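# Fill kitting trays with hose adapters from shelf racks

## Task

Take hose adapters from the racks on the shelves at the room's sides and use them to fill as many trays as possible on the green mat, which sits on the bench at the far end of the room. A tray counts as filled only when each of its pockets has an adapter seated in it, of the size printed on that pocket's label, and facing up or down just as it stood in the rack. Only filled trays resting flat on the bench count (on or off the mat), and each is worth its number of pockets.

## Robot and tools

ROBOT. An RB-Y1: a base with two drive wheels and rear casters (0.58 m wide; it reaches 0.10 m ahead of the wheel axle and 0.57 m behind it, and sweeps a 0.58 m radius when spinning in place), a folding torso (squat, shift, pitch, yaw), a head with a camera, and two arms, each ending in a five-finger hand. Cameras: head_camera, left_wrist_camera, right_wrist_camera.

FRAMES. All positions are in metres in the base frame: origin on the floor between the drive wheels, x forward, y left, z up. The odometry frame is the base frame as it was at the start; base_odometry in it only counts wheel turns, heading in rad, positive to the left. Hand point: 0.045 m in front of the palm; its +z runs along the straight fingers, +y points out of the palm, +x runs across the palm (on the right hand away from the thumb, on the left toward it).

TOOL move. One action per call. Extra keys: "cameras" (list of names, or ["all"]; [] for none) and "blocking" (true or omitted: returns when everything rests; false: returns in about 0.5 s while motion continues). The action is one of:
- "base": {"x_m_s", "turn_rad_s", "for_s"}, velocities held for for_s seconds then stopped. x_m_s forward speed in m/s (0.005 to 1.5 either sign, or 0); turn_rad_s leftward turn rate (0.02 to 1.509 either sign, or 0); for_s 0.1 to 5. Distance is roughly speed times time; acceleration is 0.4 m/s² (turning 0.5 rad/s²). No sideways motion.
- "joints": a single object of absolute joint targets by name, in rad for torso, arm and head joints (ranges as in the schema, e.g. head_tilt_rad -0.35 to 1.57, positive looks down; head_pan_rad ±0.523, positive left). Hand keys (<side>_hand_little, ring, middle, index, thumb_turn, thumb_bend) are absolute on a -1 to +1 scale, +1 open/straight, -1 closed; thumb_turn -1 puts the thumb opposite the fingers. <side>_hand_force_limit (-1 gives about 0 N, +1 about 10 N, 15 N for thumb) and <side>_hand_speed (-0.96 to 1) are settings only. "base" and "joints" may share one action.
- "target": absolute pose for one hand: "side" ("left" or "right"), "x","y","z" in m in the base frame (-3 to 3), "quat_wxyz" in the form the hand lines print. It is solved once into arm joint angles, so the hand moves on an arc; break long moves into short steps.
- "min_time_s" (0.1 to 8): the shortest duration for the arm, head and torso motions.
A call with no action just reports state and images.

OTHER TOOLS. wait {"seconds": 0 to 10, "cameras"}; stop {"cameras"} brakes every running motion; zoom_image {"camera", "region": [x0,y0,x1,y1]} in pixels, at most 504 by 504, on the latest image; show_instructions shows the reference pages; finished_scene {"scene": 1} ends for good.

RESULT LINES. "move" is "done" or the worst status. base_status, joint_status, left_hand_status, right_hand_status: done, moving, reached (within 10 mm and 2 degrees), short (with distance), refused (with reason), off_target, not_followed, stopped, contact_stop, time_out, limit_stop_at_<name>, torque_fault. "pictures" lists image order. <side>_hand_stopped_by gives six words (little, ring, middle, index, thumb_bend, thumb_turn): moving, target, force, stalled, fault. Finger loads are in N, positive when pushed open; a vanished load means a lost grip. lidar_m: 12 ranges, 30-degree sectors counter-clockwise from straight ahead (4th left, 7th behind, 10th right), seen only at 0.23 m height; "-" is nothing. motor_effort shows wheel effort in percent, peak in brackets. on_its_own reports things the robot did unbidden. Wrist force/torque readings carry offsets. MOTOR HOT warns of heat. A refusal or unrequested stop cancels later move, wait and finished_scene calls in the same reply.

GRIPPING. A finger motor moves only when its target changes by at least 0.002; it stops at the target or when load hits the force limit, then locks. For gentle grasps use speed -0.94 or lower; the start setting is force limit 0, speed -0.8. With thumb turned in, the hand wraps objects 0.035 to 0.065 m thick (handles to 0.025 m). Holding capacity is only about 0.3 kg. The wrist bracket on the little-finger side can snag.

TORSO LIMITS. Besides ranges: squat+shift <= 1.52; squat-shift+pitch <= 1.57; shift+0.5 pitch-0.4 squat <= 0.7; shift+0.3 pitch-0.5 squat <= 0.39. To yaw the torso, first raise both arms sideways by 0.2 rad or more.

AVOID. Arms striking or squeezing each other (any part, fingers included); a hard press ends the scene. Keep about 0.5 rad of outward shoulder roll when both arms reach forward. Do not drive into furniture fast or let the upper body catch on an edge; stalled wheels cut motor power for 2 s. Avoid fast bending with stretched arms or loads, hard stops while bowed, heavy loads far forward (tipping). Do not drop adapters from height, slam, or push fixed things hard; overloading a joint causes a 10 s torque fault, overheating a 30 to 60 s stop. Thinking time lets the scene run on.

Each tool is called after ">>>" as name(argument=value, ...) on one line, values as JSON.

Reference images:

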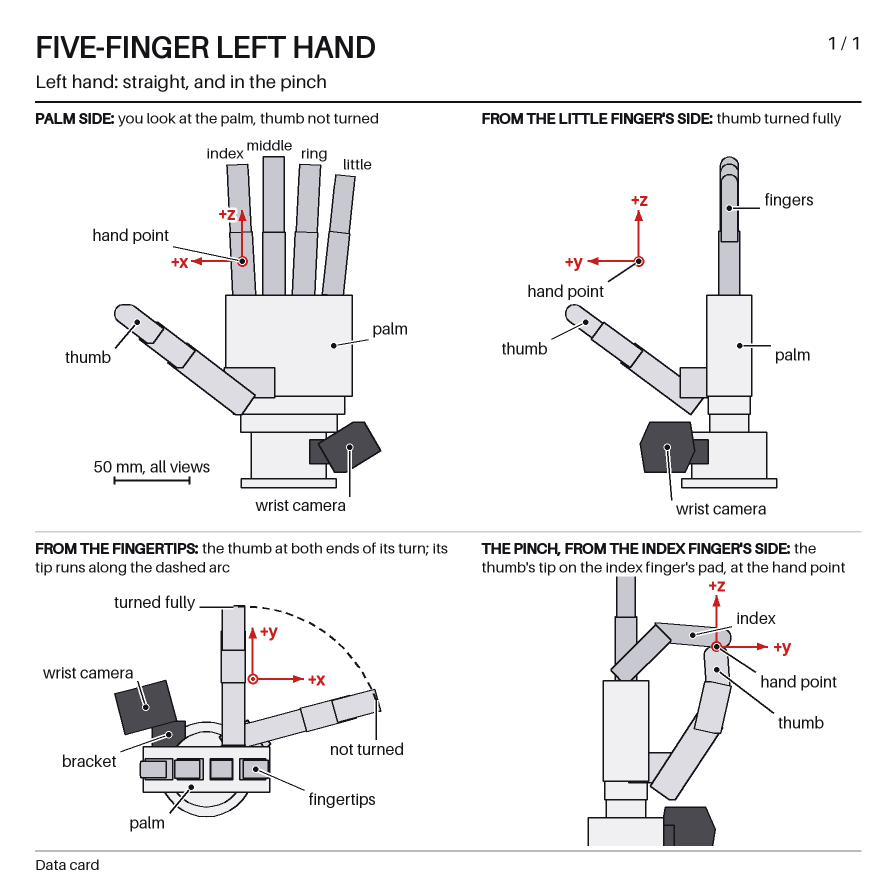

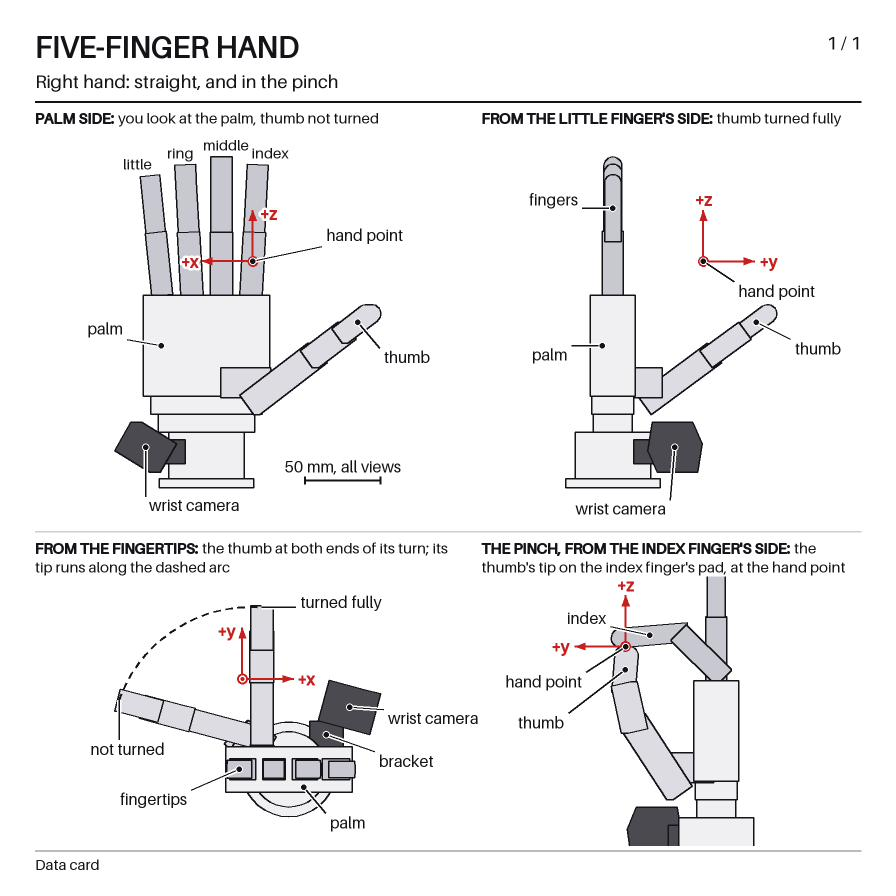

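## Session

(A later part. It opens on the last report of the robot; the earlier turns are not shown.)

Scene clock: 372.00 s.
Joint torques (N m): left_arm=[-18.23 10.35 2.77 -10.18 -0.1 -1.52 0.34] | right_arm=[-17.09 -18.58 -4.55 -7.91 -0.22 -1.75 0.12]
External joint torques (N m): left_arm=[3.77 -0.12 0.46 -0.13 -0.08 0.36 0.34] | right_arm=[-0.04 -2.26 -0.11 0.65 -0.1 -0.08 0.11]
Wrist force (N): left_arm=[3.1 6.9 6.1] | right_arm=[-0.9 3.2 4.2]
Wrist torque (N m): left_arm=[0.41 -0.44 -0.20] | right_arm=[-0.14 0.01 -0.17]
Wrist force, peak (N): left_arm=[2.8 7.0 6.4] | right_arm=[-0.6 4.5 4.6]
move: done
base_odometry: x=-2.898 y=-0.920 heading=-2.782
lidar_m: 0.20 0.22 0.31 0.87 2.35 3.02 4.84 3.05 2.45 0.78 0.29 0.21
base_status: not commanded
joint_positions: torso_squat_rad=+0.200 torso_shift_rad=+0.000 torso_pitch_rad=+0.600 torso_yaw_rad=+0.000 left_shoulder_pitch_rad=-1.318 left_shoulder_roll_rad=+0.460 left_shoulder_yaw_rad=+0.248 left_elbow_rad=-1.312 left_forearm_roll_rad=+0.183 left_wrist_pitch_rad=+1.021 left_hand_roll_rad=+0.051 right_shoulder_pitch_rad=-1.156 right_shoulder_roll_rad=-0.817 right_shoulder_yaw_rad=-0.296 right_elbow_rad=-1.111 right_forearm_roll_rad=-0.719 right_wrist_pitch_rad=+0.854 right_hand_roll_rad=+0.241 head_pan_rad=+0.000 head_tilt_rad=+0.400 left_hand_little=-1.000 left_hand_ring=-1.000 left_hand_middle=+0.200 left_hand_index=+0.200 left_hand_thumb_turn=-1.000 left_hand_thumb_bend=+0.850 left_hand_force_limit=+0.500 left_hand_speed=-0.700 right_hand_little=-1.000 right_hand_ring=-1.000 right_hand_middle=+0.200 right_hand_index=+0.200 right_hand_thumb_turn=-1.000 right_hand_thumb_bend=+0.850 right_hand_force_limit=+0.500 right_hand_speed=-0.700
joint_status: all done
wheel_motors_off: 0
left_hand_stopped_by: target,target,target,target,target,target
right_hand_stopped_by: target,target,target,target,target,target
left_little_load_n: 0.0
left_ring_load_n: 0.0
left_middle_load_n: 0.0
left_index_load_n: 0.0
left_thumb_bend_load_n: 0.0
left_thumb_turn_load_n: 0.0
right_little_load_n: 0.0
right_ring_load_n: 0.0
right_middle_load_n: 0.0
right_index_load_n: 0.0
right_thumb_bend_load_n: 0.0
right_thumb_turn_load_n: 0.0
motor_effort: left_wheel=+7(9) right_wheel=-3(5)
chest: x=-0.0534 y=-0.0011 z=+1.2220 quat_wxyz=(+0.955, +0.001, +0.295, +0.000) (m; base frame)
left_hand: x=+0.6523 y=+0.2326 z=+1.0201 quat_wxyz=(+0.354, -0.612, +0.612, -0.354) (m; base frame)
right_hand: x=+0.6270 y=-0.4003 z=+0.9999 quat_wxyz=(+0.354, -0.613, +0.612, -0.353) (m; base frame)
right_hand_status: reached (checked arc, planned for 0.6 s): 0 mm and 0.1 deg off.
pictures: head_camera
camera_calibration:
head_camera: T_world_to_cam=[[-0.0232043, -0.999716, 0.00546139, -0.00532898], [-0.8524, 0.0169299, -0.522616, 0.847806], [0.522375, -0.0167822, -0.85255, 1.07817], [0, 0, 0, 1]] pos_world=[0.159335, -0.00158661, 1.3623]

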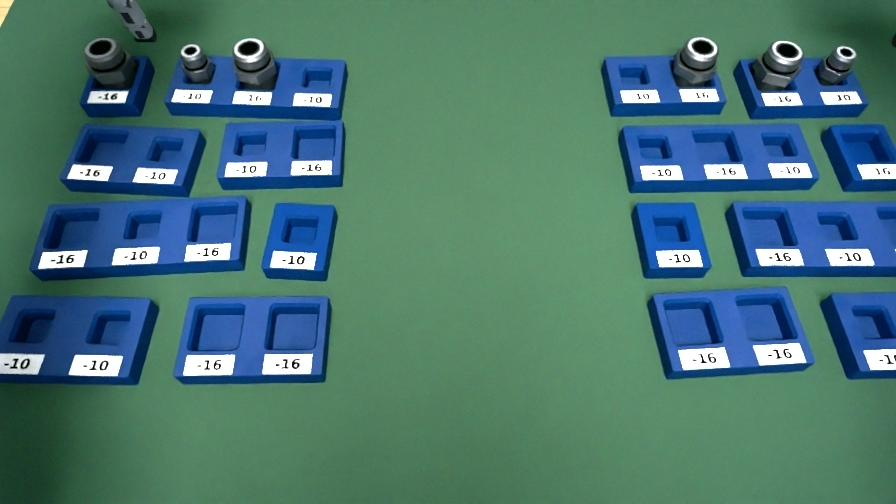

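>>> move(joints={"left_shoulder_pitch_rad": -0.794, "left_shoulder_roll_rad": 0.567, "left_shoulder_yaw_rad": 0.675, "left_elbow_rad": -2.223, "left_forearm_roll_rad": 0.595, "left_wrist_pitch_rad": 1.559, "left_hand_roll_rad": -0.012, "right_shoulder_pitch_rad": -0.68, "right_shoulder_roll_rad": -0.782, "right_shoulder_yaw_rad": -0.438, "right_elbow_rad": -2.309, "right_forearm_roll_rad": -0.58, "right_wrist_pitch_rad": 1.446, "right_hand_roll_rad": -0.348, "left_hand_index": -0.05, "left_hand_middle": -0.02, "left_hand_thumb_bend": 0.6, "right_hand_index": -0.05, "right_hand_middle": -0.02, "right_hand_thumb_bend": 0.6, "left_hand_speed": 0.0, "right_hand_speed": 0.0})

>>> move(base={"x_m_s": -0.2, "for_s": 0.832}, joints={"torso_pitch_rad": 0.3, "torso_squat_rad": 0.4, "head_tilt_rad": 0.7, "left_shoulder_pitch_rad": -0.066, "left_shoulder_roll_rad": 0.351, "left_shoulder_yaw_rad": 0.025, "left_elbow_rad": -2.511, "left_forearm_roll_rad": 0.102, "left_wrist_pitch_rad": 1.218, "left_hand_roll_rad": 0.302, "right_shoulder_pitch_rad": -0.073, "right_shoulder_roll_rad": -0.509, "right_shoulder_yaw_rad": 0.052, "right_elbow_rad": -2.513, "right_forearm_roll_rad": -0.069, "right_wrist_pitch_rad": 1.21, "right_hand_roll_rad": -0.483}, min_time_s=1.5)

>>> move(base={"turn_rad_s": -0.45, "for_s": 1.035})

>>> move(base={"x_m_s": -0.9, "for_s": 3.3})

>>> move(base={"turn_rad_s": 0.9, "for_s": 2.267})

>>> move(base={"x_m_s": 0.35, "for_s": 1.2}, cameras=["head_camera"])

>>> zoom_image(camera="head_camera", region=[320, 240, 445, 325])

>>> zoom_image(camera="head_camera", region=[490, 240, 615, 325])

Scene clock: 374.53 s.
Joint torques (N m): left_arm=[-9.53 12.71 3.29 -6.64 -0.11 -1.62 0.07] | right_arm=[-10.01 -13.69 -6.11 -4.6 0.55 -1.64 0.12]
External joint torques (N m): left_arm=[1.06 0.22 -0.13 -0.18 -0.16 0.27 0.07] | right_arm=[-0.85 -1.59 -0.31 0.43 -0.13 -0.03 0.11]
Wrist force (N): left_arm=[2.7 6.7 6.5] | right_arm=[-0.9 3.6 4.6]
Wrist torque (N m): left_arm=[0.32 -0.35 -0.38] | right_arm=[-0.14 0.00 -0.18]
Wrist force, peak (N): left_arm=[2.1 7.3 7.3] | right_arm=[-0.7 3.9 5.9]
move: done
base_odometry: x=-2.898 y=-0.920 heading=-2.782
lidar_m: 0.20 0.22 0.31 0.88 2.38 3.01 4.85 3.07 2.44 0.79 0.29 0.21
base_status: not commanded
joint_positions: torso_squat_rad=+0.200 torso_shift_rad=+0.000 torso_pitch_rad=+0.600 torso_yaw_rad=+0.000 left_shoulder_pitch_rad=-0.794 left_shoulder_roll_rad=+0.567 left_shoulder_yaw_rad=+0.675 left_elbow_rad=-2.223 left_forearm_roll_rad=+0.595 left_wrist_pitch_rad=+1.559 left_hand_roll_rad=-0.012 right_shoulder_pitch_rad=-0.680 right_shoulder_roll_rad=-0.782 right_shoulder_yaw_rad=-0.438 right_elbow_rad=-2.309 right_forearm_roll_rad=-0.580 right_wrist_pitch_rad=+1.446 right_hand_roll_rad=-0.348 head_pan_rad=+0.000 head_tilt_rad=+0.400 left_hand_little=-1.000 left_hand_ring=-1.000 left_hand_middle=-0.020 left_hand_index=-0.050 left_hand_thumb_turn=-1.000 left_hand_thumb_bend=+0.600 left_hand_force_limit=+0.500 left_hand_speed=+0.000 right_hand_little=-1.000 right_hand_ring=-1.000 right_hand_middle=-0.020 right_hand_index=-0.050 right_hand_thumb_turn=-1.000 right_hand_thumb_bend=+0.600 right_hand_force_limit=+0.500 right_hand_speed=+0.000
joint_status: all done
wheel_motors_off: 0
left_hand_stopped_by: target,target,target,target,target,target
right_hand_stopped_by: target,target,target,target,target,target
left_little_load_n: 0.0
left_ring_load_n: 0.0
left_middle_load_n: 0.0
left_index_load_n: 0.0
left_thumb_bend_load_n: -0.5
left_thumb_turn_load_n: 0.0
right_little_load_n: 0.0
right_ring_load_n: 0.0
right_middle_load_n: 0.0
right_index_load_n: 0.0
right_thumb_bend_load_n: 0.0
right_thumb_turn_load_n: 0.0
motor_effort: left_wheel=+7(10) right_wheel=-4(5)
chest: x=-0.0533 y=-0.0011 z=+1.2219 quat_wxyz=(+0.955, +0.001, +0.295, +0.000) (m; base frame)
left_hand: x=+0.4500 y=+0.3402 z=+1.0800 quat_wxyz=(+0.354, -0.612, +0.613, -0.353) (m; base frame)
right_hand: x=+0.4500 y=-0.2998 z=+1.0795 quat_wxyz=(+0.353, -0.612, +0.613, -0.353) (m; base frame)
pictures: none

Scene clock: 376.40 s.
Joint torques (N m): left_arm=[-4.42 4.04 2.43 -9.45 -0.57 -1.49 0.19] | right_arm=[-5.74 -6.49 -4.01 -7.42 0.81 -1.48 -0.35]
External joint torques (N m): left_arm=[1.65 -0.29 -0.91 -0.48 -0.11 0.31 0.2] | right_arm=[-0.26 -0.81 0.23 0.42 -0.06 0.04 -0.35]
Wrist force (N): left_arm=[2.7 6.9 6.2] | right_arm=[-0.8 3.8 4.6]
Wrist torque (N m): left_arm=[0.34 -0.36 -0.22] | right_arm=[-0.06 0.03 -0.13]
Wrist force, peak (N): left_arm=[2.5 7.1 6.9] | right_arm=[-0.8 3.8 4.6]
move: done
base_odometry: x=-2.742 y=-0.861 heading=-2.782
lidar_m: 0.37 0.39 0.53 1.53 2.37 2.88 4.69 2.94 2.44 1.43 0.52 0.38
base_status: done (sent for 0.83 of 0.83 s)
joint_positions: torso_squat_rad=+0.400 torso_shift_rad=+0.000 torso_pitch_rad=+0.300 torso_yaw_rad=+0.000 left_shoulder_pitch_rad=-0.066 left_shoulder_roll_rad=+0.351 left_shoulder_yaw_rad=+0.025 left_elbow_rad=-2.511 left_forearm_roll_rad=+0.102 left_wrist_pitch_rad=+1.218 left_hand_roll_rad=+0.302 right_shoulder_pitch_rad=-0.073 right_shoulder_roll_rad=-0.509 right_shoulder_yaw_rad=+0.052 right_elbow_rad=-2.513 right_forearm_roll_rad=-0.069 right_wrist_pitch_rad=+1.210 right_hand_roll_rad=-0.483 head_pan_rad=+0.000 head_tilt_rad=+0.700 left_hand_little=-1.000 left_hand_ring=-1.000 left_hand_middle=-0.020 left_hand_index=-0.050 left_hand_thumb_turn=-1.000 left_hand_thumb_bend=+0.600 left_hand_force_limit=+0.500 left_hand_speed=+0.000 right_hand_little=-1.000 right_hand_ring=-1.000 right_hand_middle=-0.020 right_hand_index=-0.050 right_hand_thumb_turn=-1.000 right_hand_thumb_bend=+0.600 right_hand_force_limit=+0.500 right_hand_speed=+0.000
joint_status: all done
wheel_motors_off: 0
left_hand_stopped_by: target,target,target,target,target,target
right_hand_stopped_by: target,target,target,target,target,target
left_little_load_n: 0.0
left_ring_load_n: 0.0
left_middle_load_n: -0.5
left_index_load_n: 0.0
left_thumb_bend_load_n: 0.0
left_thumb_turn_load_n: 0.0
right_little_load_n: 0.0
right_ring_load_n: 0.0
right_middle_load_n: 0.0
right_index_load_n: 0.0
right_thumb_bend_load_n: 0.0
right_thumb_turn_load_n: 0.0
motor_effort: left_wheel=-10(28) right_wheel=-1(20)
chest: x=-0.1366 y=-0.0011 z=+1.2208 quat_wxyz=(+0.989, +0.001, +0.149, +0.000) (m; base frame)
left_hand: x=+0.2802 y=+0.2198 z=+0.9808 quat_wxyz=(+0.356, -0.613, +0.611, -0.353) (m; base frame)
right_hand: x=+0.2800 y=-0.2192 z=+0.9801 quat_wxyz=(+0.353, -0.611, +0.612, -0.355) (m; base frame)
pictures: none

Scene clock: 378.63 s.
Joint torques (N m): left_arm=[-4.14 4.11 2.67 -9.47 -0.57 -1.45 0.09] | right_arm=[-5.63 -6.12 -3.94 -7.45 0.78 -1.53 -0.36]
External joint torques (N m): left_arm=[1.93 -0.22 -0.66 -0.49 -0.11 0.35 0.1] | right_arm=[-0.16 -0.43 0.3 0.39 -0.1 -0.01 -0.37]
Wrist force (N): left_arm=[2.9 6.8 5.9] | right_arm=[-0.6 3.3 3.2]
Wrist torque (N m): left_arm=[0.38 -0.42 -0.20] | right_arm=[-0.07 -0.05 -0.17]
Wrist force, peak (N): left_arm=[3.0 7.1 6.3] | right_arm=[-0.4 4.3 4.3]
move: done
base_odometry: x=-2.742 y=-0.861 heading=+3.036
lidar_m: 0.38 0.37 0.40 0.58 2.27 2.42 2.87 4.69 2.93 2.40 1.18 0.49
base_status: done (sent for 1.03 of 1.03 s)
joint_positions: torso_squat_rad=+0.400 torso_shift_rad=+0.000 torso_pitch_rad=+0.300 torso_yaw_rad=+0.000 left_shoulder_pitch_rad=-0.066 left_shoulder_roll_rad=+0.351 left_shoulder_yaw_rad=+0.025 left_elbow_rad=-2.511 left_forearm_roll_rad=+0.102 left_wrist_pitch_rad=+1.218 left_hand_roll_rad=+0.302 right_shoulder_pitch_rad=-0.073 right_shoulder_roll_rad=-0.509 right_shoulder_yaw_rad=+0.052 right_elbow_rad=-2.513 right_forearm_roll_rad=-0.069 right_wrist_pitch_rad=+1.210 right_hand_roll_rad=-0.483 head_pan_rad=+0.000 head_tilt_rad=+0.700 left_hand_little=-1.000 left_hand_ring=-1.000 left_hand_middle=-0.020 left_hand_index=-0.050 left_hand_thumb_turn=-1.000 left_hand_thumb_bend=+0.600 left_hand_force_limit=+0.500 left_hand_speed=+0.000 right_hand_little=-1.000 right_hand_ring=-1.000 right_hand_middle=-0.020 right_hand_index=-0.050 right_hand_thumb_turn=-1.000 right_hand_thumb_bend=+0.600 right_hand_force_limit=+0.500 right_hand_speed=+0.000
joint_status: not commanded
wheel_motors_off: 0
left_hand_stopped_by: target,target,target,target,target,target
right_hand_stopped_by: target,target,target,target,target,target
left_little_load_n: 0.0
left_ring_load_n: 0.0
left_middle_load_n: 0.0
left_index_load_n: 0.0
left_thumb_bend_load_n: 0.0
left_thumb_turn_load_n: 0.0
right_little_load_n: 0.0
right_ring_load_n: 0.0
right_middle_load_n: 0.0
right_index_load_n: 0.0
right_thumb_bend_load_n: 0.0
right_thumb_turn_load_n: 0.0
motor_effort: left_wheel=+4(38) right_wheel=+2(22)
chest: x=-0.1366 y=-0.0012 z=+1.2208 quat_wxyz=(+0.989, +0.001, +0.149, +0.000) (m; base frame)
left_hand: x=+0.2802 y=+0.2198 z=+0.9808 quat_wxyz=(+0.356, -0.613, +0.611, -0.353) (m; base frame)
right_hand: x=+0.2800 y=-0.2192 z=+0.9801 quat_wxyz=(+0.353, -0.611, +0.612, -0.355) (m; base frame)
pictures: none

Scene clock: 384.63 s.
Joint torques (N m): left_arm=[-4.71 4.45 2.57 -9.39 -0.24 -1.6 0.26] | right_arm=[-6.18 -6.62 -3.76 -7.26 0.93 -1.47 -0.44]
External joint torques (N m): left_arm=[1.35 0.12 -0.76 -0.42 0.22 0.2 0.27] | right_arm=[-0.71 -0.93 0.47 0.59 0.06 0.05 -0.45]
Wrist force (N): left_arm=[2.8 6.5 6.3] | right_arm=[-0.5 3.3 3.9]
Wrist torque (N m): left_arm=[0.30 -0.39 -0.21] | right_arm=[-0.11 -0.01 -0.15]
Wrist force, peak (N): left_arm=[3.0 6.8 6.7] | right_arm=[-1.3 4.0 4.4]
move: done
base_odometry: x=+0.211 y=-1.175 heading=+3.036
lidar_m: 3.10 3.03 1.32 0.71 0.77 0.73 1.24 2.02 2.16 3.13 3.25 3.87
base_status: done (sent for 3.3 of 3.3 s)
joint_positions: torso_squat_rad=+0.400 torso_shift_rad=+0.000 torso_pitch_rad=+0.300 torso_yaw_rad=+0.000 left_shoulder_pitch_rad=-0.066 left_shoulder_roll_rad=+0.351 left_shoulder_yaw_rad=+0.025 left_elbow_rad=-2.511 left_forearm_roll_rad=+0.102 left_wrist_pitch_rad=+1.218 left_hand_roll_rad=+0.302 right_shoulder_pitch_rad=-0.073 right_shoulder_roll_rad=-0.509 right_shoulder_yaw_rad=+0.052 right_elbow_rad=-2.513 right_forearm_roll_rad=-0.069 right_wrist_pitch_rad=+1.210 right_hand_roll_rad=-0.483 head_pan_rad=+0.000 head_tilt_rad=+0.700 left_hand_little=-1.000 left_hand_ring=-1.000 left_hand_middle=-0.020 left_hand_index=-0.050 left_hand_thumb_turn=-1.000 left_hand_thumb_bend=+0.600 left_hand_force_limit=+0.500 left_hand_speed=+0.000 right_hand_little=-1.000 right_hand_ring=-1.000 right_hand_middle=-0.020 right_hand_index=-0.050 right_hand_thumb_turn=-1.000 right_hand_thumb_bend=+0.600 right_hand_force_limit=+0.500 right_hand_speed=+0.000
joint_status: not commanded
wheel_motors_off: 0
left_hand_stopped_by: target,target,target,target,target,target
right_hand_stopped_by: target,target,target,target,target,target
left_little_load_n: -0.5
left_ring_load_n: 0.0
left_middle_load_n: 0.0
left_index_load_n: 0.0
left_thumb_bend_load_n: 0.0
left_thumb_turn_load_n: 0.0
right_little_load_n: 0.0
right_ring_load_n: 0.0
right_middle_load_n: 0.0
right_index_load_n: 0.0
right_thumb_bend_load_n: 0.0
right_thumb_turn_load_n: 0.0
motor_effort: left_wheel=-11(43) right_wheel=+6(25)
chest: x=-0.1366 y=-0.0012 z=+1.2209 quat_wxyz=(+0.989, +0.001, +0.149, +0.000) (m; base frame)
left_hand: x=+0.2802 y=+0.2198 z=+0.9808 quat_wxyz=(+0.356, -0.613, +0.611, -0.353) (m; base frame)
right_hand: x=+0.2800 y=-0.2192 z=+0.9801 quat_wxyz=(+0.353, -0.611, +0.612, -0.355) (m; base frame)
pictures: none

Scene clock: 389.03 s.
Joint torques (N m): left_arm=[-4.84 4.66 2.25 -9.25 -0.63 -1.6 0.08] | right_arm=[-6.02 -6.32 -3.96 -7.23 0.94 -1.45 -0.33]
External joint torques (N m): left_arm=[1.23 0.33 -1.09 -0.28 -0.17 0.2 0.09] | right_arm=[-0.54 -0.64 0.27 0.62 0.07 0.06 -0.34]
Wrist force (N): left_arm=[2.9 6.8 5.9] | right_arm=[-0.7 3.5 4.1]
Wrist torque (N m): left_arm=[0.37 -0.42 -0.21] | right_arm=[-0.13 -0.03 -0.19]
Wrist force, peak (N): left_arm=[3.1 6.9 6.5] | right_arm=[-0.6 4.5 4.4]
move: done
base_odometry: x=+0.211 y=-1.174 heading=-1.208
lidar_m: 0.77 0.72 1.13 2.00 2.10 2.91 3.25 3.81 3.16 3.06 1.38 0.72
base_status: done (sent for 2.27 of 2.27 s)
joint_positions: torso_squat_rad=+0.400 torso_shift_rad=+0.000 torso_pitch_rad=+0.300 torso_yaw_rad=+0.000 left_shoulder_pitch_rad=-0.066 left_shoulder_roll_rad=+0.351 left_shoulder_yaw_rad=+0.025 left_elbow_rad=-2.511 left_forearm_roll_rad=+0.102 left_wrist_pitch_rad=+1.218 left_hand_roll_rad=+0.302 right_shoulder_pitch_rad=-0.073 right_shoulder_roll_rad=-0.509 right_shoulder_yaw_rad=+0.052 right_elbow_rad=-2.513 right_forearm_roll_rad=-0.069 right_wrist_pitch_rad=+1.210 right_hand_roll_rad=-0.483 head_pan_rad=+0.000 head_tilt_rad=+0.700 left_hand_little=-1.000 left_hand_ring=-1.000 left_hand_middle=-0.020 left_hand_index=-0.050 left_hand_thumb_turn=-1.000 left_hand_thumb_bend=+0.600 left_hand_force_limit=+0.500 left_hand_speed=+0.000 right_hand_little=-1.000 right_hand_ring=-1.000 right_hand_middle=-0.020 right_hand_index=-0.050 right_hand_thumb_turn=-1.000 right_hand_thumb_bend=+0.600 right_hand_force_limit=+0.500 right_hand_speed=+0.000
joint_status: not commanded
wheel_motors_off: 0
left_hand_stopped_by: target,target,target,target,target,target
right_hand_stopped_by: target,target,target,target,target,target
left_little_load_n: 0.0
left_ring_load_n: 0.0
left_middle_load_n: 0.0
left_index_load_n: 0.0
left_thumb_bend_load_n: -0.5
left_thumb_turn_load_n: 0.0
right_little_load_n: 0.0
right_ring_load_n: 0.0
right_middle_load_n: 0.0
right_index_load_n: 0.0
right_thumb_bend_load_n: 0.0
right_thumb_turn_load_n: 0.0
motor_effort: left_wheel=+4(34) right_wheel=+4(23)
chest: x=-0.1366 y=-0.0011 z=+1.2209 quat_wxyz=(+0.989, +0.001, +0.149, +0.000) (m; base frame)
left_hand: x=+0.2802 y=+0.2198 z=+0.9808 quat_wxyz=(+0.356, -0.613, +0.611, -0.353) (m; base frame)
right_hand: x=+0.2800 y=-0.2192 z=+0.9801 quat_wxyz=(+0.353, -0.611, +0.612, -0.355) (m; base frame)
pictures: none

Scene clock: 391.67 s.
Joint torques (N m): left_arm=[-4.78 3.97 2.65 -9.05 -0.71 -1.51 -0.11] | right_arm=[-5.66 -6.4 -3.59 -7.3 0.82 -1.42 -0.42]
External joint torques (N m): left_arm=[1.28 -0.35 -0.69 -0.07 -0.25 0.29 -0.1] | right_arm=[-0.19 -0.72 0.64 0.54 -0.06 0.1 -0.43]
Wrist force (N): left_arm=[3.2 6.7 6.0] | right_arm=[-0.4 3.4 3.8]
Wrist torque (N m): left_arm=[0.35 -0.44 -0.18] | right_arm=[-0.12 -0.05 -0.22]
Wrist force, peak (N): left_arm=[2.8 6.9 6.5] | right_arm=[-0.7 4.4 4.0]
move: done
base_odometry: x=+0.360 y=-1.567 heading=-1.208
lidar_m: 0.35 0.37 0.46 1.36 2.10 2.90 3.66 4.23 3.18 2.13 0.47 0.60
base_status: done (sent for 1.2 of 1.2 s)
joint_positions: torso_squat_rad=+0.400 torso_shift_rad=+0.000 torso_pitch_rad=+0.300 torso_yaw_rad=+0.000 left_shoulder_pitch_rad=-0.066 left_shoulder_roll_rad=+0.351 left_shoulder_yaw_rad=+0.025 left_elbow_rad=-2.511 left_forearm_roll_rad=+0.102 left_wrist_pitch_rad=+1.218 left_hand_roll_rad=+0.302 right_shoulder_pitch_rad=-0.073 right_shoulder_roll_rad=-0.509 right_shoulder_yaw_rad=+0.052 right_elbow_rad=-2.513 right_forearm_roll_rad=-0.069 right_wrist_pitch_rad=+1.210 right_hand_roll_rad=-0.483 head_pan_rad=+0.000 head_tilt_rad=+0.700 left_hand_little=-1.000 left_hand_ring=-1.000 left_hand_middle=-0.020 left_hand_index=-0.050 left_hand_thumb_turn=-1.000 left_hand_thumb_bend=+0.600 left_hand_force_limit=+0.500 left_hand_speed=+0.000 right_hand_little=-1.000 right_hand_ring=-1.000 right_hand_middle=-0.020 right_hand_index=-0.050 right_hand_thumb_turn=-1.000 right_hand_thumb_bend=+0.600 right_hand_force_limit=+0.500 right_hand_speed=+0.000
joint_status: not commanded
wheel_motors_off: 0
left_hand_stopped_by: target,target,target,target,target,target
right_hand_stopped_by: target,target,target,target,target,target
left_little_load_n: 0.0
left_ring_load_n: 0.0
left_middle_load_n: 0.0
left_index_load_n: 0.0
left_thumb_bend_load_n: 0.0
left_thumb_turn_load_n: 0.0
right_little_load_n: 0.0
right_ring_load_n: 0.0
right_middle_load_n: 0.0
right_index_load_n: 0.0
right_thumb_bend_load_n: 0.0
right_thumb_turn_load_n: 0.0
motor_effort: left_wheel=+4(41) right_wheel=-4(24)
chest: x=-0.1365 y=-0.0011 z=+1.2208 quat_wxyz=(+0.989, +0.001, +0.149, +0.000) (m; base frame)
left_hand: x=+0.2802 y=+0.2198 z=+0.9807 quat_wxyz=(+0.356, -0.613, +0.611, -0.353) (m; base frame)
right_hand: x=+0.2801 y=-0.2192 z=+0.9801 quat_wxyz=(+0.353, -0.611, +0.612, -0.355) (m; base frame)
pictures: head_camera
camera_calibration:
head_camera: T_world_to_cam=[[-0.0229616, -0.999723, 0.00525953, -0.00833376], [-0.852477, 0.0168308, -0.522494, 0.749428], [0.522261, -0.0164809, -0.852627, 1.17459], [0, 0, 0, 1]] pos_world=[0.0252357, -0.00158658, 1.3931]

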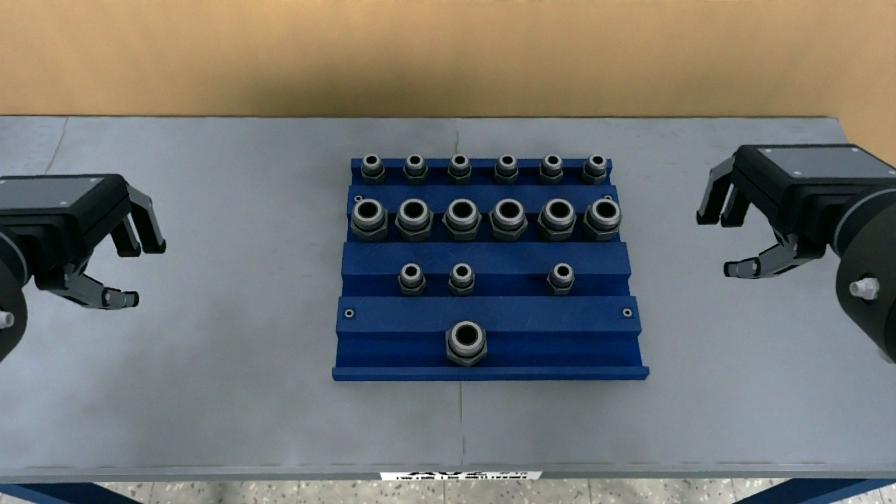

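Scaled by 4.032 from the camera's 896x504 image, which has a finer 1280x720 frame.

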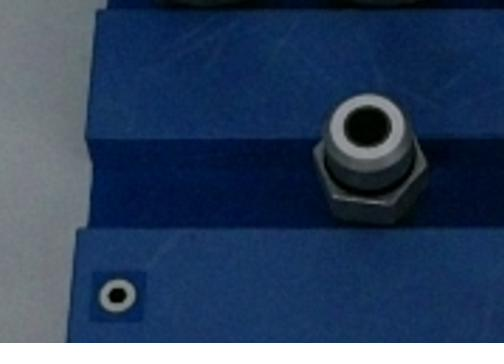

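Scaled by 4.032 from the camera's 896x504 image, which has a finer 1280x720 frame.

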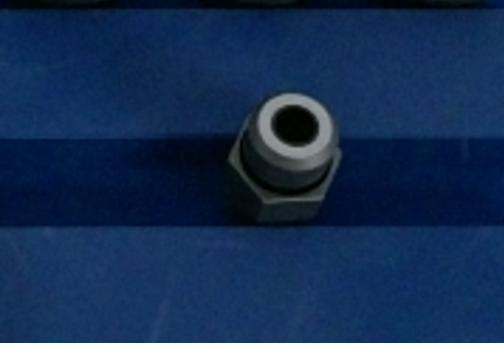

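>>> move(target={"side": "right", "x": 0.328, "y": -0.1178, "z": 0.905, "quat_wxyz": [0.3536, -0.6124, 0.6124, -0.3536]})

>>> move(target={"side": "right", "x": 0.328, "y": -0.1178, "z": 0.850, "quat_wxyz": [0.3536, -0.6124, 0.6124, -0.3536]}, cameras=["right_wrist_camera"])

Scene clock: 393.43 s.
Joint torques (N m): left_arm=[-4.53 4.08 2.89 -9.14 -0.6 -1.52 0.05] | right_arm=[-8.83 -2.11 -2.53 -8.62 0.67 -1.24 -0.27]
External joint torques (N m): left_arm=[1.53 -0.24 -0.45 -0.17 -0.14 0.28 0.06] | right_arm=[-0.21 -1.64 -0.64 0.63 -0.24 0.23 -0.28]
Wrist force (N): left_arm=[2.8 6.5 6.1] | right_arm=[-0.6 2.9 4.0]
Wrist torque (N m): left_arm=[0.30 -0.40 -0.21] | right_arm=[-0.17 0.02 -0.21]
Wrist force, peak (N): left_arm=[3.0 6.9 6.4] | right_arm=[0.5 4.2 5.3]
move: done
base_odometry: x=+0.360 y=-1.567 heading=-1.208
lidar_m: 0.36 0.38 0.46 1.36 2.09 2.90 3.66 4.23 3.17 2.12 0.46 0.60
base_status: not commanded
joint_positions: torso_squat_rad=+0.400 torso_shift_rad=+0.000 torso_pitch_rad=+0.300 torso_yaw_rad=+0.000 left_shoulder_pitch_rad=-0.066 left_shoulder_roll_rad=+0.351 left_shoulder_yaw_rad=+0.025 left_elbow_rad=-2.511 left_forearm_roll_rad=+0.102 left_wrist_pitch_rad=+1.218 left_hand_roll_rad=+0.302 right_shoulder_pitch_rad=-0.242 right_shoulder_roll_rad=-0.221 right_shoulder_yaw_rad=+0.344 right_elbow_rad=-2.118 right_forearm_roll_rad=+0.333 right_wrist_pitch_rad=+1.051 right_hand_roll_rad=-0.550 head_pan_rad=+0.000 head_tilt_rad=+0.700 left_hand_little=-1.000 left_hand_ring=-1.000 left_hand_middle=-0.020 left_hand_index=-0.050 left_hand_thumb_turn=-1.000 left_hand_thumb_bend=+0.600 left_hand_force_limit=+0.500 left_hand_speed=+0.000 right_hand_little=-1.000 right_hand_ring=-1.000 right_hand_middle=-0.020 right_hand_index=-0.050 right_hand_thumb_turn=-1.000 right_hand_thumb_bend=+0.600 right_hand_force_limit=+0.500 right_hand_speed=+0.000
joint_status: all done
wheel_motors_off: 0
left_hand_stopped_by: target,target,target,target,target,target
right_hand_stopped_by: target,target,target,target,target,target
left_little_load_n: 0.0
left_ring_load_n: 0.0
left_middle_load_n: 0.0
left_index_load_n: 0.0
left_thumb_bend_load_n: 0.0
left_thumb_turn_load_n: 0.0
right_little_load_n: 0.0
right_ring_load_n: 0.0
right_middle_load_n: 0.0
right_index_load_n: 0.0
right_thumb_bend_load_n: 0.0
right_thumb_turn_load_n: 0.0
motor_effort: left_wheel=+7(10) right_wheel=-5(5)
chest: x=-0.1366 y=-0.0011 z=+1.2208 quat_wxyz=(+0.989, +0.001, +0.149, +0.000) (m; base frame)
left_hand: x=+0.2802 y=+0.2198 z=+0.9808 quat_wxyz=(+0.356, -0.613, +0.611, -0.353) (m; base frame)
right_hand: x=+0.3278 y=-0.1176 z=+0.9051 quat_wxyz=(+0.354, -0.613, +0.612, -0.353) (m; base frame)
right_hand_status: reached (checked arc, planned for 0.7 s): 0 mm and 0.0 deg off.
pictures: none

Scene clock: 394.30 s.
Joint torques (N m): left_arm=[-5.07 3.78 3.39 -9.09 -0.45 -1.61 0.18] | right_arm=[-8.35 -0.08 -1.49 -9.16 0.89 -1.15 0.03]
External joint torques (N m): left_arm=[1 -0.55 0.05 -0.12 0.01 0.19 0.19] | right_arm=[-0.14 0.14 0.2 0.39 -0.02 0.22 0.02]
Wrist force (N): left_arm=[3.0 6.7 6.1] | right_arm=[-0.8 4.0 4.0]
Wrist torque (N m): left_arm=[0.34 -0.41 -0.20] | right_arm=[-0.02 -0.01 -0.16]
Wrist force, peak (N): left_arm=[2.9 6.9 6.3] | right_arm=[-0.4 3.6 5.0]
move: done
base_odometry: x=+0.360 y=-1.567 heading=-1.208
lidar_m: 0.36 0.38 0.46 1.36 2.09 2.90 3.68 4.23 3.16 2.12 0.47 0.61
base_status: not commanded
joint_positions: torso_squat_rad=+0.400 torso_shift_rad=+0.000 torso_pitch_rad=+0.300 torso_yaw_rad=+0.000 left_shoulder_pitch_rad=-0.066 left_shoulder_roll_rad=+0.351 left_shoulder_yaw_rad=+0.025 left_elbow_rad=-2.511 left_forearm_roll_rad=+0.102 left_wrist_pitch_rad=+1.218 left_hand_roll_rad=+0.302 right_shoulder_pitch_rad=-0.199 right_shoulder_roll_rad=-0.207 right_shoulder_yaw_rad=+0.360 right_elbow_rad=-1.936 right_forearm_roll_rad=+0.419 right_wrist_pitch_rad=+0.848 right_hand_roll_rad=-0.645 head_pan_rad=+0.000 head_tilt_rad=+0.700 left_hand_little=-1.000 left_hand_ring=-1.000 left_hand_middle=-0.020 left_hand_index=-0.050 left_hand_thumb_turn=-1.000 left_hand_thumb_bend=+0.600 left_hand_force_limit=+0.500 left_hand_speed=+0.000 right_hand_little=-1.000 right_hand_ring=-1.000 right_hand_middle=-0.020 right_hand_index=-0.050 right_hand_thumb_turn=-1.000 right_hand_thumb_bend=+0.600 right_hand_force_limit=+0.500 right_hand_speed=+0.000
joint_status: all done
wheel_motors_off: 0
left_hand_stopped_by: target,target,target,target,target,target
right_hand_stopped_by: target,target,target,target,target,target
left_little_load_n: 0.0
left_ring_load_n: 0.0
left_middle_load_n: -0.5
left_index_load_n: 0.0
left_thumb_bend_load_n: 0.0
left_thumb_turn_load_n: 0.0
right_little_load_n: 0.0
right_ring_load_n: 0.0
right_middle_load_n: 0.0
right_index_load_n: 0.0
right_thumb_bend_load_n: 0.0
right_thumb_turn_load_n: 0.0
motor_effort: left_wheel=+7(10) right_wheel=-4(5)
chest: x=-0.1366 y=-0.0011 z=+1.2208 quat_wxyz=(+0.989, +0.001, +0.149, +0.000) (m; base frame)
left_hand: x=+0.2802 y=+0.2198 z=+0.9808 quat_wxyz=(+0.356, -0.613, +0.611, -0.353) (m; base frame)
right_hand: x=+0.3279 y=-0.1179 z=+0.8499 quat_wxyz=(+0.353, -0.612, +0.612, -0.354) (m; base frame)
right_hand_status: reached (checked arc, planned for 0.5 s): 0 mm and 0.0 deg off.
pictures: right_wrist_camera
camera_calibration:
right_wrist_camera: T_world_to_cam=[[-0.51328, -0.275431, -0.812823, 0.824589], [-0.555067, 0.828885, 0.0696396, 0.220144], [0.654556, 0.486916, -0.578333, 0.445718], [0, 0, 0, 1]] pos_world=[0.253692, -0.172384, 0.912687]

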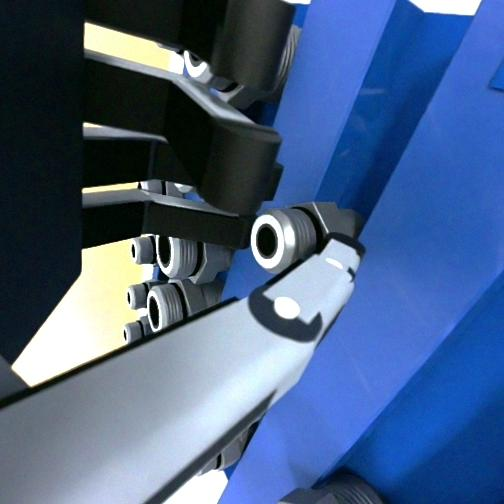

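>>> move(joints={"right_hand_thumb_bend": 0.52})

>>> move(joints={"right_hand_index": -0.6, "right_hand_middle": -0.6, "right_hand_speed": -0.9})

>>> move(target={"side": "right", "x": 0.328, "y": -0.1178, "z": 0.915, "quat_wxyz": [0.3536, -0.6124, 0.6124, -0.3536]}, cameras=["right_wrist_camera"])

Scene clock: 395.07 s.
Joint torques (N m): left_arm=[-5.03 3.97 2.81 -9.2 -0.52 -1.47 0.09] | right_arm=[-8.6 -0.07 -1.42 -9.17 0.83 -1.25 0]
External joint torques (N m): left_arm=[1.04 -0.35 -0.53 -0.23 -0.06 0.33 0.1] | right_arm=[-0.39 0.15 0.27 0.38 -0.08 0.12 0]
Wrist force (N): left_arm=[2.8 6.6 6.0] | right_arm=[-0.8 4.3 3.7]
Wrist torque (N m): left_arm=[0.35 -0.38 -0.19] | right_arm=[0.00 0.02 -0.15]
Wrist force, peak (N): left_arm=[3.0 6.8 6.3] | right_arm=[-0.5 3.3 4.6]
move: done
base_odometry: x=+0.360 y=-1.567 heading=-1.208
lidar_m: 0.36 0.38 0.46 1.36 2.10 2.90 3.66 4.24 3.15 2.13 0.47 0.60
base_status: not commanded
joint_positions: torso_squat_rad=+0.400 torso_shift_rad=+0.000 torso_pitch_rad=+0.300 torso_yaw_rad=+0.000 left_shoulder_pitch_rad=-0.066 left_shoulder_roll_rad=+0.351 left_shoulder_yaw_rad=+0.025 left_elbow_rad=-2.511 left_forearm_roll_rad=+0.102 left_wrist_pitch_rad=+1.218 left_hand_roll_rad=+0.302 right_shoulder_pitch_rad=-0.199 right_shoulder_roll_rad=-0.207 right_shoulder_yaw_rad=+0.360 right_elbow_rad=-1.936 right_forearm_roll_rad=+0.419 right_wrist_pitch_rad=+0.849 right_hand_roll_rad=-0.645 head_pan_rad=+0.000 head_tilt_rad=+0.700 left_hand_little=-1.000 left_hand_ring=-1.000 left_hand_middle=-0.020 left_hand_index=-0.050 left_hand_thumb_turn=-1.000 left_hand_thumb_bend=+0.600 left_hand_force_limit=+0.500 left_hand_speed=+0.000 right_hand_little=-1.000 right_hand_ring=-1.000 right_hand_middle=-0.020 right_hand_index=-0.050 right_hand_thumb_turn=-1.000 right_hand_thumb_bend=+0.520 right_hand_force_limit=+0.500 right_hand_speed=+0.000
joint_status: all done
wheel_motors_off: 0
left_hand_stopped_by: target,target,target,target,target,target
right_hand_stopped_by: target,target,target,target,target,target
left_little_load_n: 0.0
left_ring_load_n: 0.0
left_middle_load_n: 0.0
left_index_load_n: 0.0
left_thumb_bend_load_n: 0.0
left_thumb_turn_load_n: 0.0
right_little_load_n: 0.0
right_ring_load_n: 0.0
right_middle_load_n: 0.0
right_index_load_n: 0.0
right_thumb_bend_load_n: 0.5
right_thumb_turn_load_n: 0.0
motor_effort: left_wheel=+9(9) right_wheel=-4(5)
chest: x=-0.1366 y=-0.0011 z=+1.2208 quat_wxyz=(+0.989, +0.001, +0.149, +0.000) (m; base frame)
left_hand: x=+0.2802 y=+0.2198 z=+0.9808 quat_wxyz=(+0.356, -0.613, +0.611, -0.353) (m; base frame)
right_hand: x=+0.3279 y=-0.1179 z=+0.8499 quat_wxyz=(+0.353, -0.612, +0.612, -0.354) (m; base frame)
pictures: none

Scene clock: 397.33 s.
Joint torques (N m): left_arm=[-4.72 3.93 2.65 -9.2 -0.53 -1.65 0] | right_arm=[-8.72 -0.02 -1.6 -8.64 0.89 -1.23 -0.19]
External joint torques (N m): left_arm=[1.34 -0.4 -0.68 -0.23 -0.07 0.15 0.01] | right_arm=[-0.52 0.19 0.09 0.91 -0.02 0.14 -0.19]
Wrist force (N): left_arm=[2.8 6.7 6.0] | right_arm=[-0.7 0.7 1.7]
Wrist torque (N m): left_arm=[0.37 -0.41 -0.21] | right_arm=[-0.25 0.02 -0.18]
Wrist force, peak (N): left_arm=[2.9 6.9 6.4] | right_arm=[-0.5 3.7 4.7]
move: off_target
base_odometry: x=+0.360 y=-1.567 heading=-1.208
lidar_m: 0.36 0.38 0.46 1.37 2.10 2.90 3.66 4.24 3.16 2.12 0.46 0.59
base_status: not commanded
joint_positions: torso_squat_rad=+0.400 torso_shift_rad=+0.000 torso_pitch_rad=+0.300 torso_yaw_rad=+0.000 left_shoulder_pitch_rad=-0.066 left_shoulder_roll_rad=+0.351 left_shoulder_yaw_rad=+0.025 left_elbow_rad=-2.511 left_forearm_roll_rad=+0.102 left_wrist_pitch_rad=+1.218 left_hand_roll_rad=+0.302 right_shoulder_pitch_rad=-0.199 right_shoulder_roll_rad=-0.207 right_shoulder_yaw_rad=+0.360 right_elbow_rad=-1.937 right_forearm_roll_rad=+0.419 right_wrist_pitch_rad=+0.849 right_hand_roll_rad=-0.645 head_pan_rad=+0.000 head_tilt_rad=+0.700 left_hand_little=-1.000 left_hand_ring=-1.000 left_hand_middle=-0.020 left_hand_index=-0.050 left_hand_thumb_turn=-1.000 left_hand_thumb_bend=+0.600 left_hand_force_limit=+0.500 left_hand_speed=+0.000 right_hand_little=-1.000 right_hand_ring=-1.000 right_hand_middle=-0.193 right_hand_index=-0.205 right_hand_thumb_turn=-1.000 right_hand_thumb_bend=+0.524 right_hand_force_limit=+0.500 right_hand_speed=-0.900
joint_status: right_hand_middle off_target (ended at -0.193, target -0.600); right_hand_index off_target (ended at -0.205, target -0.600); the others done
wheel_motors_off: 0
left_hand_stopped_by: target,target,target,target,target,target
right_hand_stopped_by: target,target,force,force,target,target
left_little_load_n: 0.0
left_ring_load_n: 0.0
left_middle_load_n: 0.0
left_index_load_n: 0.0
left_thumb_bend_load_n: 0.0
left_thumb_turn_load_n: 0.0
right_little_load_n: 0.0
right_ring_load_n: 0.0
right_middle_load_n: 8.5
right_index_load_n: 6.0
right_thumb_bend_load_n: 11.5
right_thumb_turn_load_n: 2.5
motor_effort: left_wheel=+7(10) right_wheel=-4(5)
chest: x=-0.1366 y=-0.0011 z=+1.2208 quat_wxyz=(+0.989, +0.001, +0.149, +0.000) (m; base frame)
left_hand: x=+0.2802 y=+0.2198 z=+0.9808 quat_wxyz=(+0.356, -0.613, +0.611, -0.353) (m; base frame)
right_hand: x=+0.3280 y=-0.1179 z=+0.8500 quat_wxyz=(+0.353, -0.612, +0.612, -0.354) (m; base frame)
pictures: none

Scene clock: 398.27 s.
Joint torques (N m): left_arm=[-5.23 4.89 2.81 -8.97 -0.61 -1.55 0.17] | right_arm=[-9.33 -1.28 -2.32 -8.7 1 -1.78 -0.25]
External joint torques (N m): left_arm=[0.83 0.57 -0.52 0 -0.15 0.25 0.18] | right_arm=[-0.67 -0.84 -0.45 0.48 0.1 -0.3 -0.25]
Wrist force (N): left_arm=[2.9 6.9 6.0] | right_arm=[-0.4 4.2 4.9]
Wrist torque (N m): left_arm=[0.37 -0.39 -0.22] | right_arm=[-0.13 -0.06 -0.04]
Wrist force, peak (N): left_arm=[2.8 7.2 6.2] | right_arm=[-0.4 5.8 4.5]
move: done
base_odometry: x=+0.360 y=-1.567 heading=-1.208
lidar_m: 0.35 0.37 0.45 1.36 2.10 2.91 3.66 4.23 3.17 2.12 0.47 0.60
base_status: not commanded
joint_positions: torso_squat_rad=+0.400 torso_shift_rad=+0.000 torso_pitch_rad=+0.300 torso_yaw_rad=+0.000 left_shoulder_pitch_rad=-0.066 left_shoulder_roll_rad=+0.351 left_shoulder_yaw_rad=+0.025 left_elbow_rad=-2.511 left_forearm_roll_rad=+0.102 left_wrist_pitch_rad=+1.218 left_hand_roll_rad=+0.302 right_shoulder_pitch_rad=-0.248 right_shoulder_roll_rad=-0.217 right_shoulder_yaw_rad=+0.339 right_elbow_rad=-2.145 right_forearm_roll_rad=+0.325 right_wrist_pitch_rad=+1.079 right_hand_roll_rad=-0.534 head_pan_rad=+0.000 head_tilt_rad=+0.700 left_hand_little=-1.000 left_hand_ring=-1.000 left_hand_middle=-0.020 left_hand_index=-0.050 left_hand_thumb_turn=-1.000 left_hand_thumb_bend=+0.600 left_hand_force_limit=+0.500 left_hand_speed=+0.000 right_hand_little=-1.000 right_hand_ring=-1.000 right_hand_middle=-0.193 right_hand_index=-0.205 right_hand_thumb_turn=-1.000 right_hand_thumb_bend=+0.524 right_hand_force_limit=+0.500 right_hand_speed=-0.900
joint_status: all done
wheel_motors_off: 0
left_hand_stopped_by: target,target,target,target,target,target
right_hand_stopped_by: target,target,force,force,target,target
left_little_load_n: 0.0
left_ring_load_n: 0.0
left_middle_load_n: 0.0
left_index_load_n: 0.0
left_thumb_bend_load_n: 0.0
left_thumb_turn_load_n: 0.0
right_little_load_n: 0.0
right_ring_load_n: 0.0
right_middle_load_n: 7.0
right_index_load_n: 5.0
right_thumb_bend_load_n: 12.0
right_thumb_turn_load_n: 3.0
motor_effort: left_wheel=+7(10) right_wheel=-4(5)
chest: x=-0.1366 y=-0.0011 z=+1.2208 quat_wxyz=(+0.989, +0.001, +0.149, +0.000) (m; base frame)
left_hand: x=+0.2802 y=+0.2198 z=+0.9807 quat_wxyz=(+0.356, -0.613, +0.611, -0.353) (m; base frame)
right_hand: x=+0.3276 y=-0.1172 z=+0.9144 quat_wxyz=(+0.355, -0.612, +0.611, -0.354) (m; base frame)
right_hand_status: reached (checked arc, planned for 0.5 s): 1 mm and 0.2 deg off.
pictures: right_wrist_camera
camera_calibration:
right_wrist_camera: T_world_to_cam=[[-0.509554, -0.275816, -0.815034, 0.877757], [-0.556623, 0.827994, 0.067795, 0.216941], [0.656145, 0.488212, -0.575433, 0.47982], [0, 0, 0, 1]] pos_world=[0.253187, -0.17178, 0.976799]

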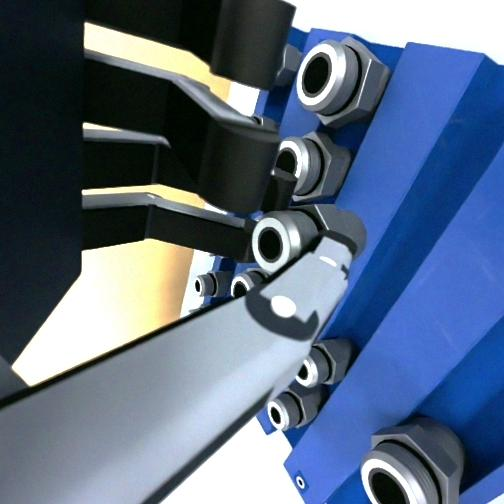

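>>> move(joints={"right_shoulder_pitch_rad": -0.073, "right_shoulder_roll_rad": -0.509, "right_shoulder_yaw_rad": 0.052, "right_elbow_rad": -2.513, "right_forearm_roll_rad": -0.069, "right_wrist_pitch_rad": 1.21, "right_hand_roll_rad": -0.483})

>>> move(target={"side": "left", "x": 0.3393, "y": 0.0129, "z": 0.912, "quat_wxyz": [0.3536, -0.6124, 0.6124, -0.3536]})

>>> move(target={"side": "left", "x": 0.3393, "y": 0.0129, "z": 0.860, "quat_wxyz": [0.3536, -0.6124, 0.6124, -0.3536]}, cameras=["left_wrist_camera"])

Scene clock: 399.77 s.
Joint torques (N m): left_arm=[-5.09 4.22 2.87 -9.01 -0.55 -1.66 -0.06] | right_arm=[-6.19 -6.13 -3.94 -7.57 0.99 -1.69 -0.04]
External joint torques (N m): left_arm=[0.97 -0.11 -0.46 -0.04 -0.09 0.14 -0.06] | right_arm=[-0.72 -0.45 0.3 0.27 0.12 -0.17 -0.04]
Wrist force (N): left_arm=[3.1 6.8 6.2] | right_arm=[-0.7 4.8 4.1]
Wrist torque (N m): left_arm=[0.35 -0.44 -0.19] | right_arm=[0.01 0.04 0.01]
Wrist force, peak (N): left_arm=[3.2 7.0 6.3] | right_arm=[-1.6 6.0 4.9]
move: done
base_odometry: x=+0.360 y=-1.567 heading=-1.208
lidar_m: 0.35 0.37 0.45 1.36 2.09 2.90 3.66 4.24 3.16 2.12 0.46 0.60
base_status: not commanded
joint_positions: torso_squat_rad=+0.400 torso_shift_rad=+0.000 torso_pitch_rad=+0.300 torso_yaw_rad=+0.000 left_shoulder_pitch_rad=-0.066 left_shoulder_roll_rad=+0.351 left_shoulder_yaw_rad=+0.025 left_elbow_rad=-2.511 left_forearm_roll_rad=+0.102 left_wrist_pitch_rad=+1.218 left_hand_roll_rad=+0.302 right_shoulder_pitch_rad=-0.073 right_shoulder_roll_rad=-0.509 right_shoulder_yaw_rad=+0.052 right_elbow_rad=-2.513 right_forearm_roll_rad=-0.069 right_wrist_pitch_rad=+1.210 right_hand_roll_rad=-0.483 head_pan_rad=+0.000 head_tilt_rad=+0.700 left_hand_little=-1.000 left_hand_ring=-1.000 left_hand_middle=-0.020 left_hand_index=-0.050 left_hand_thumb_turn=-1.000 left_hand_thumb_bend=+0.600 left_hand_force_limit=+0.500 left_hand_speed=+0.000 right_hand_little=-1.000 right_hand_ring=-1.000 right_hand_middle=-0.193 right_hand_index=-0.205 right_hand_thumb_turn=-1.000 right_hand_thumb_bend=+0.524 right_hand_force_limit=+0.500 right_hand_speed=-0.900
joint_status: all done
wheel_motors_off: 0
left_hand_stopped_by: target,target,target,target,target,target
right_hand_stopped_by: target,target,force,force,target,target
left_little_load_n: 0.0
left_ring_load_n: 0.0
left_middle_load_n: 0.0
left_index_load_n: 0.0
left_thumb_bend_load_n: 0.0
left_thumb_turn_load_n: 0.0
right_little_load_n: 0.0
right_ring_load_n: 0.0
right_middle_load_n: 6.5
right_index_load_n: 5.5
right_thumb_bend_load_n: 11.5
right_thumb_turn_load_n: 3.0
motor_effort: left_wheel=+8(9) right_wheel=-4(5)
chest: x=-0.1365 y=-0.0011 z=+1.2208 quat_wxyz=(+0.989, +0.001, +0.149, +0.000) (m; base frame)
left_hand: x=+0.2802 y=+0.2198 z=+0.9807 quat_wxyz=(+0.356, -0.613, +0.611, -0.353) (m; base frame)
right_hand: x=+0.2800 y=-0.2192 z=+0.9800 quat_wxyz=(+0.353, -0.611, +0.613, -0.355) (m; base frame)
pictures: none

Scene clock: 401.50 s.
Joint torques (N m): left_arm=[-8.83 -3.73 0.94 -9.58 -0.63 -1.19 -0.17] | right_arm=[-6.53 -6.32 -3.87 -7.75 1.02 -1.52 -0.02]
External joint torques (N m): left_arm=[2.68 1.27 0.69 0.59 0.32 0.3 -0.17] | right_arm=[-1.06 -0.63 0.37 0.09 0.15 -0.01 -0.03]
Wrist force (N): left_arm=[2.9 6.6 6.6] | right_arm=[-0.4 4.4 4.0]
Wrist torque (N m): left_arm=[0.31 -0.39 -0.20] | right_arm=[0.01 -0.03 0.01]
Wrist force, peak (N): left_arm=[3.4 7.4 7.2] | right_arm=[-0.4 4.7 5.4]
move: done
base_odometry: x=+0.360 y=-1.567 heading=-1.208
lidar_m: 0.35 0.37 0.46 1.37 2.09 2.91 3.66 4.24 3.16 2.13 0.47 0.61
base_status: not commanded
joint_positions: torso_squat_rad=+0.400 torso_shift_rad=+0.000 torso_pitch_rad=+0.300 torso_yaw_rad=+0.000 left_shoulder_pitch_rad=-0.408 left_shoulder_roll_rad=+0.000 left_shoulder_yaw_rad=-0.508 left_elbow_rad=-1.916 left_forearm_roll_rad=-0.590 left_wrist_pitch_rad=+1.138 left_hand_roll_rad=+0.660 right_shoulder_pitch_rad=-0.073 right_shoulder_roll_rad=-0.509 right_shoulder_yaw_rad=+0.052 right_elbow_rad=-2.513 right_forearm_roll_rad=-0.069 right_wrist_pitch_rad=+1.210 right_hand_roll_rad=-0.483 head_pan_rad=+0.000 head_tilt_rad=+0.700 left_hand_little=-1.000 left_hand_ring=-1.000 left_hand_middle=-0.020 left_hand_index=-0.050 left_hand_thumb_turn=-1.000 left_hand_thumb_bend=+0.600 left_hand_force_limit=+0.500 left_hand_speed=+0.000 right_hand_little=-1.000 right_hand_ring=-1.000 right_hand_middle=-0.193 right_hand_index=-0.205 right_hand_thumb_turn=-1.000 right_hand_thumb_bend=+0.524 right_hand_force_limit=+0.500 right_hand_speed=-0.900
joint_status: all done
wheel_motors_off: 0
left_hand_stopped_by: target,target,target,target,target,target
right_hand_stopped_by: target,target,force,force,target,target
left_little_load_n: 0.0
left_ring_load_n: 0.0
left_middle_load_n: 0.0
left_index_load_n: 0.5
left_thumb_bend_load_n: 0.0
left_thumb_turn_load_n: 0.0
right_little_load_n: 0.5
right_ring_load_n: 0.0
right_middle_load_n: 6.5
right_index_load_n: 5.0
right_thumb_bend_load_n: 11.5
right_thumb_turn_load_n: 2.5
motor_effort: left_wheel=+4(11) right_wheel=-4(6)
chest: x=-0.1366 y=-0.0011 z=+1.2209 quat_wxyz=(+0.989, +0.001, +0.149, +0.000) (m; base frame)
left_hand: x=+0.3394 y=+0.0127 z=+0.9124 quat_wxyz=(+0.353, -0.612, +0.612, -0.354) (m; base frame)
left_hand_status: reached (checked arc, planned for 0.9 s): 0 mm and 0.1 deg off.
right_hand: x=+0.2800 y=-0.2192 z=+0.9800 quat_wxyz=(+0.353, -0.611, +0.613, -0.355) (m; base frame)
pictures: none

Scene clock: 402.40 s.
Joint torques (N m): left_arm=[-9.2 -4.13 -0.47 -10.47 -1 -1 -0.3] | right_arm=[-6.3 -6.15 -4.05 -7.74 0.87 -1.68 0.01]
External joint torques (N m): left_arm=[1.99 0.83 -0.78 0.01 0.01 0.32 -0.29] | right_arm=[-0.82 -0.47 0.19 0.11 -0.01 -0.17 0]
Wrist force (N): left_arm=[2.8 6.7 6.0] | right_arm=[-0.4 4.8 5.0]
Wrist torque (N m): left_arm=[0.34 -0.38 -0.20] | right_arm=[-0.04 -0.12 0.05]
Wrist force, peak (N): left_arm=[2.9 7.4 6.8] | right_arm=[-0.4 4.8 5.0]
move: done
base_odometry: x=+0.360 y=-1.567 heading=-1.208
lidar_m: 0.35 0.38 0.45 1.37 2.10 2.91 3.66 4.25 3.16 2.12 0.47 0.60
base_status: not commanded
joint_positions: torso_squat_rad=+0.400 torso_shift_rad=+0.000 torso_pitch_rad=+0.300 torso_yaw_rad=+0.000 left_shoulder_pitch_rad=-0.373 left_shoulder_roll_rad=+0.019 left_shoulder_yaw_rad=-0.525 left_elbow_rad=-1.755 left_forearm_roll_rad=-0.659 left_wrist_pitch_rad=+0.980 left_hand_roll_rad=+0.798 right_shoulder_pitch_rad=-0.073 right_shoulder_roll_rad=-0.509 right_shoulder_yaw_rad=+0.052 right_elbow_rad=-2.513 right_forearm_roll_rad=-0.069 right_wrist_pitch_rad=+1.210 right_hand_roll_rad=-0.483 head_pan_rad=+0.000 head_tilt_rad=+0.700 left_hand_little=-1.000 left_hand_ring=-1.000 left_hand_middle=-0.020 left_hand_index=-0.050 left_hand_thumb_turn=-1.000 left_hand_thumb_bend=+0.600 left_hand_force_limit=+0.500 left_hand_speed=+0.000 right_hand_little=-1.000 right_hand_ring=-1.000 right_hand_middle=-0.193 right_hand_index=-0.205 right_hand_thumb_turn=-1.000 right_hand_thumb_bend=+0.524 right_hand_force_limit=+0.500 right_hand_speed=-0.900
joint_status: all done
wheel_motors_off: 0
left_hand_stopped_by: target,target,target,target,target,target
right_hand_stopped_by: target,target,force,force,target,target
left_little_load_n: 0.0
left_ring_load_n: 0.0
left_middle_load_n: 0.0
left_index_load_n: 0.0
left_thumb_bend_load_n: 0.0
left_thumb_turn_load_n: 0.0
right_little_load_n: 0.0
right_ring_load_n: 0.0
right_middle_load_n: 6.5
right_index_load_n: 5.5
right_thumb_bend_load_n: 12.0
right_thumb_turn_load_n: 3.0
motor_effort: left_wheel=+7(11) right_wheel=-5(5)
chest: x=-0.1366 y=-0.0011 z=+1.2209 quat_wxyz=(+0.989, +0.001, +0.149, +0.000) (m; base frame)
left_hand: x=+0.3394 y=+0.0128 z=+0.8602 quat_wxyz=(+0.354, -0.612, +0.612, -0.354) (m; base frame)
left_hand_status: reached (checked arc, planned for 0.5 s): 0 mm and 0.0 deg off.
right_hand: x=+0.2800 y=-0.2192 z=+0.9800 quat_wxyz=(+0.353, -0.611, +0.613, -0.355) (m; base frame)
pictures: left_wrist_camera
camera_calibration:
left_wrist_camera: T_world_to_cam=[[0.490678, -0.220507, 0.842978, -0.885897], [-0.533165, -0.841178, 0.0903067, 0.113907], [0.689181, -0.493758, -0.530314, 0.338481], [0, 0, 0, 1]] pos_world=[0.262147, 0.0675975, 0.916007]

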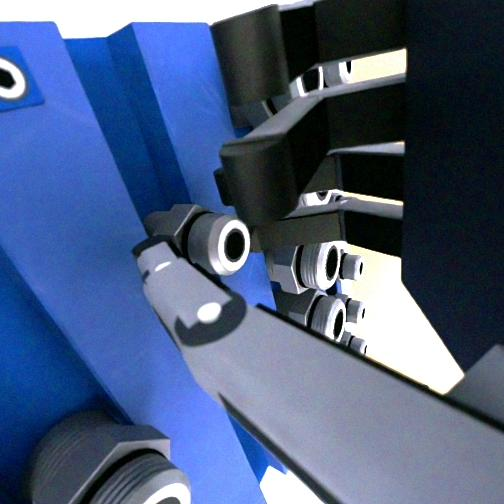

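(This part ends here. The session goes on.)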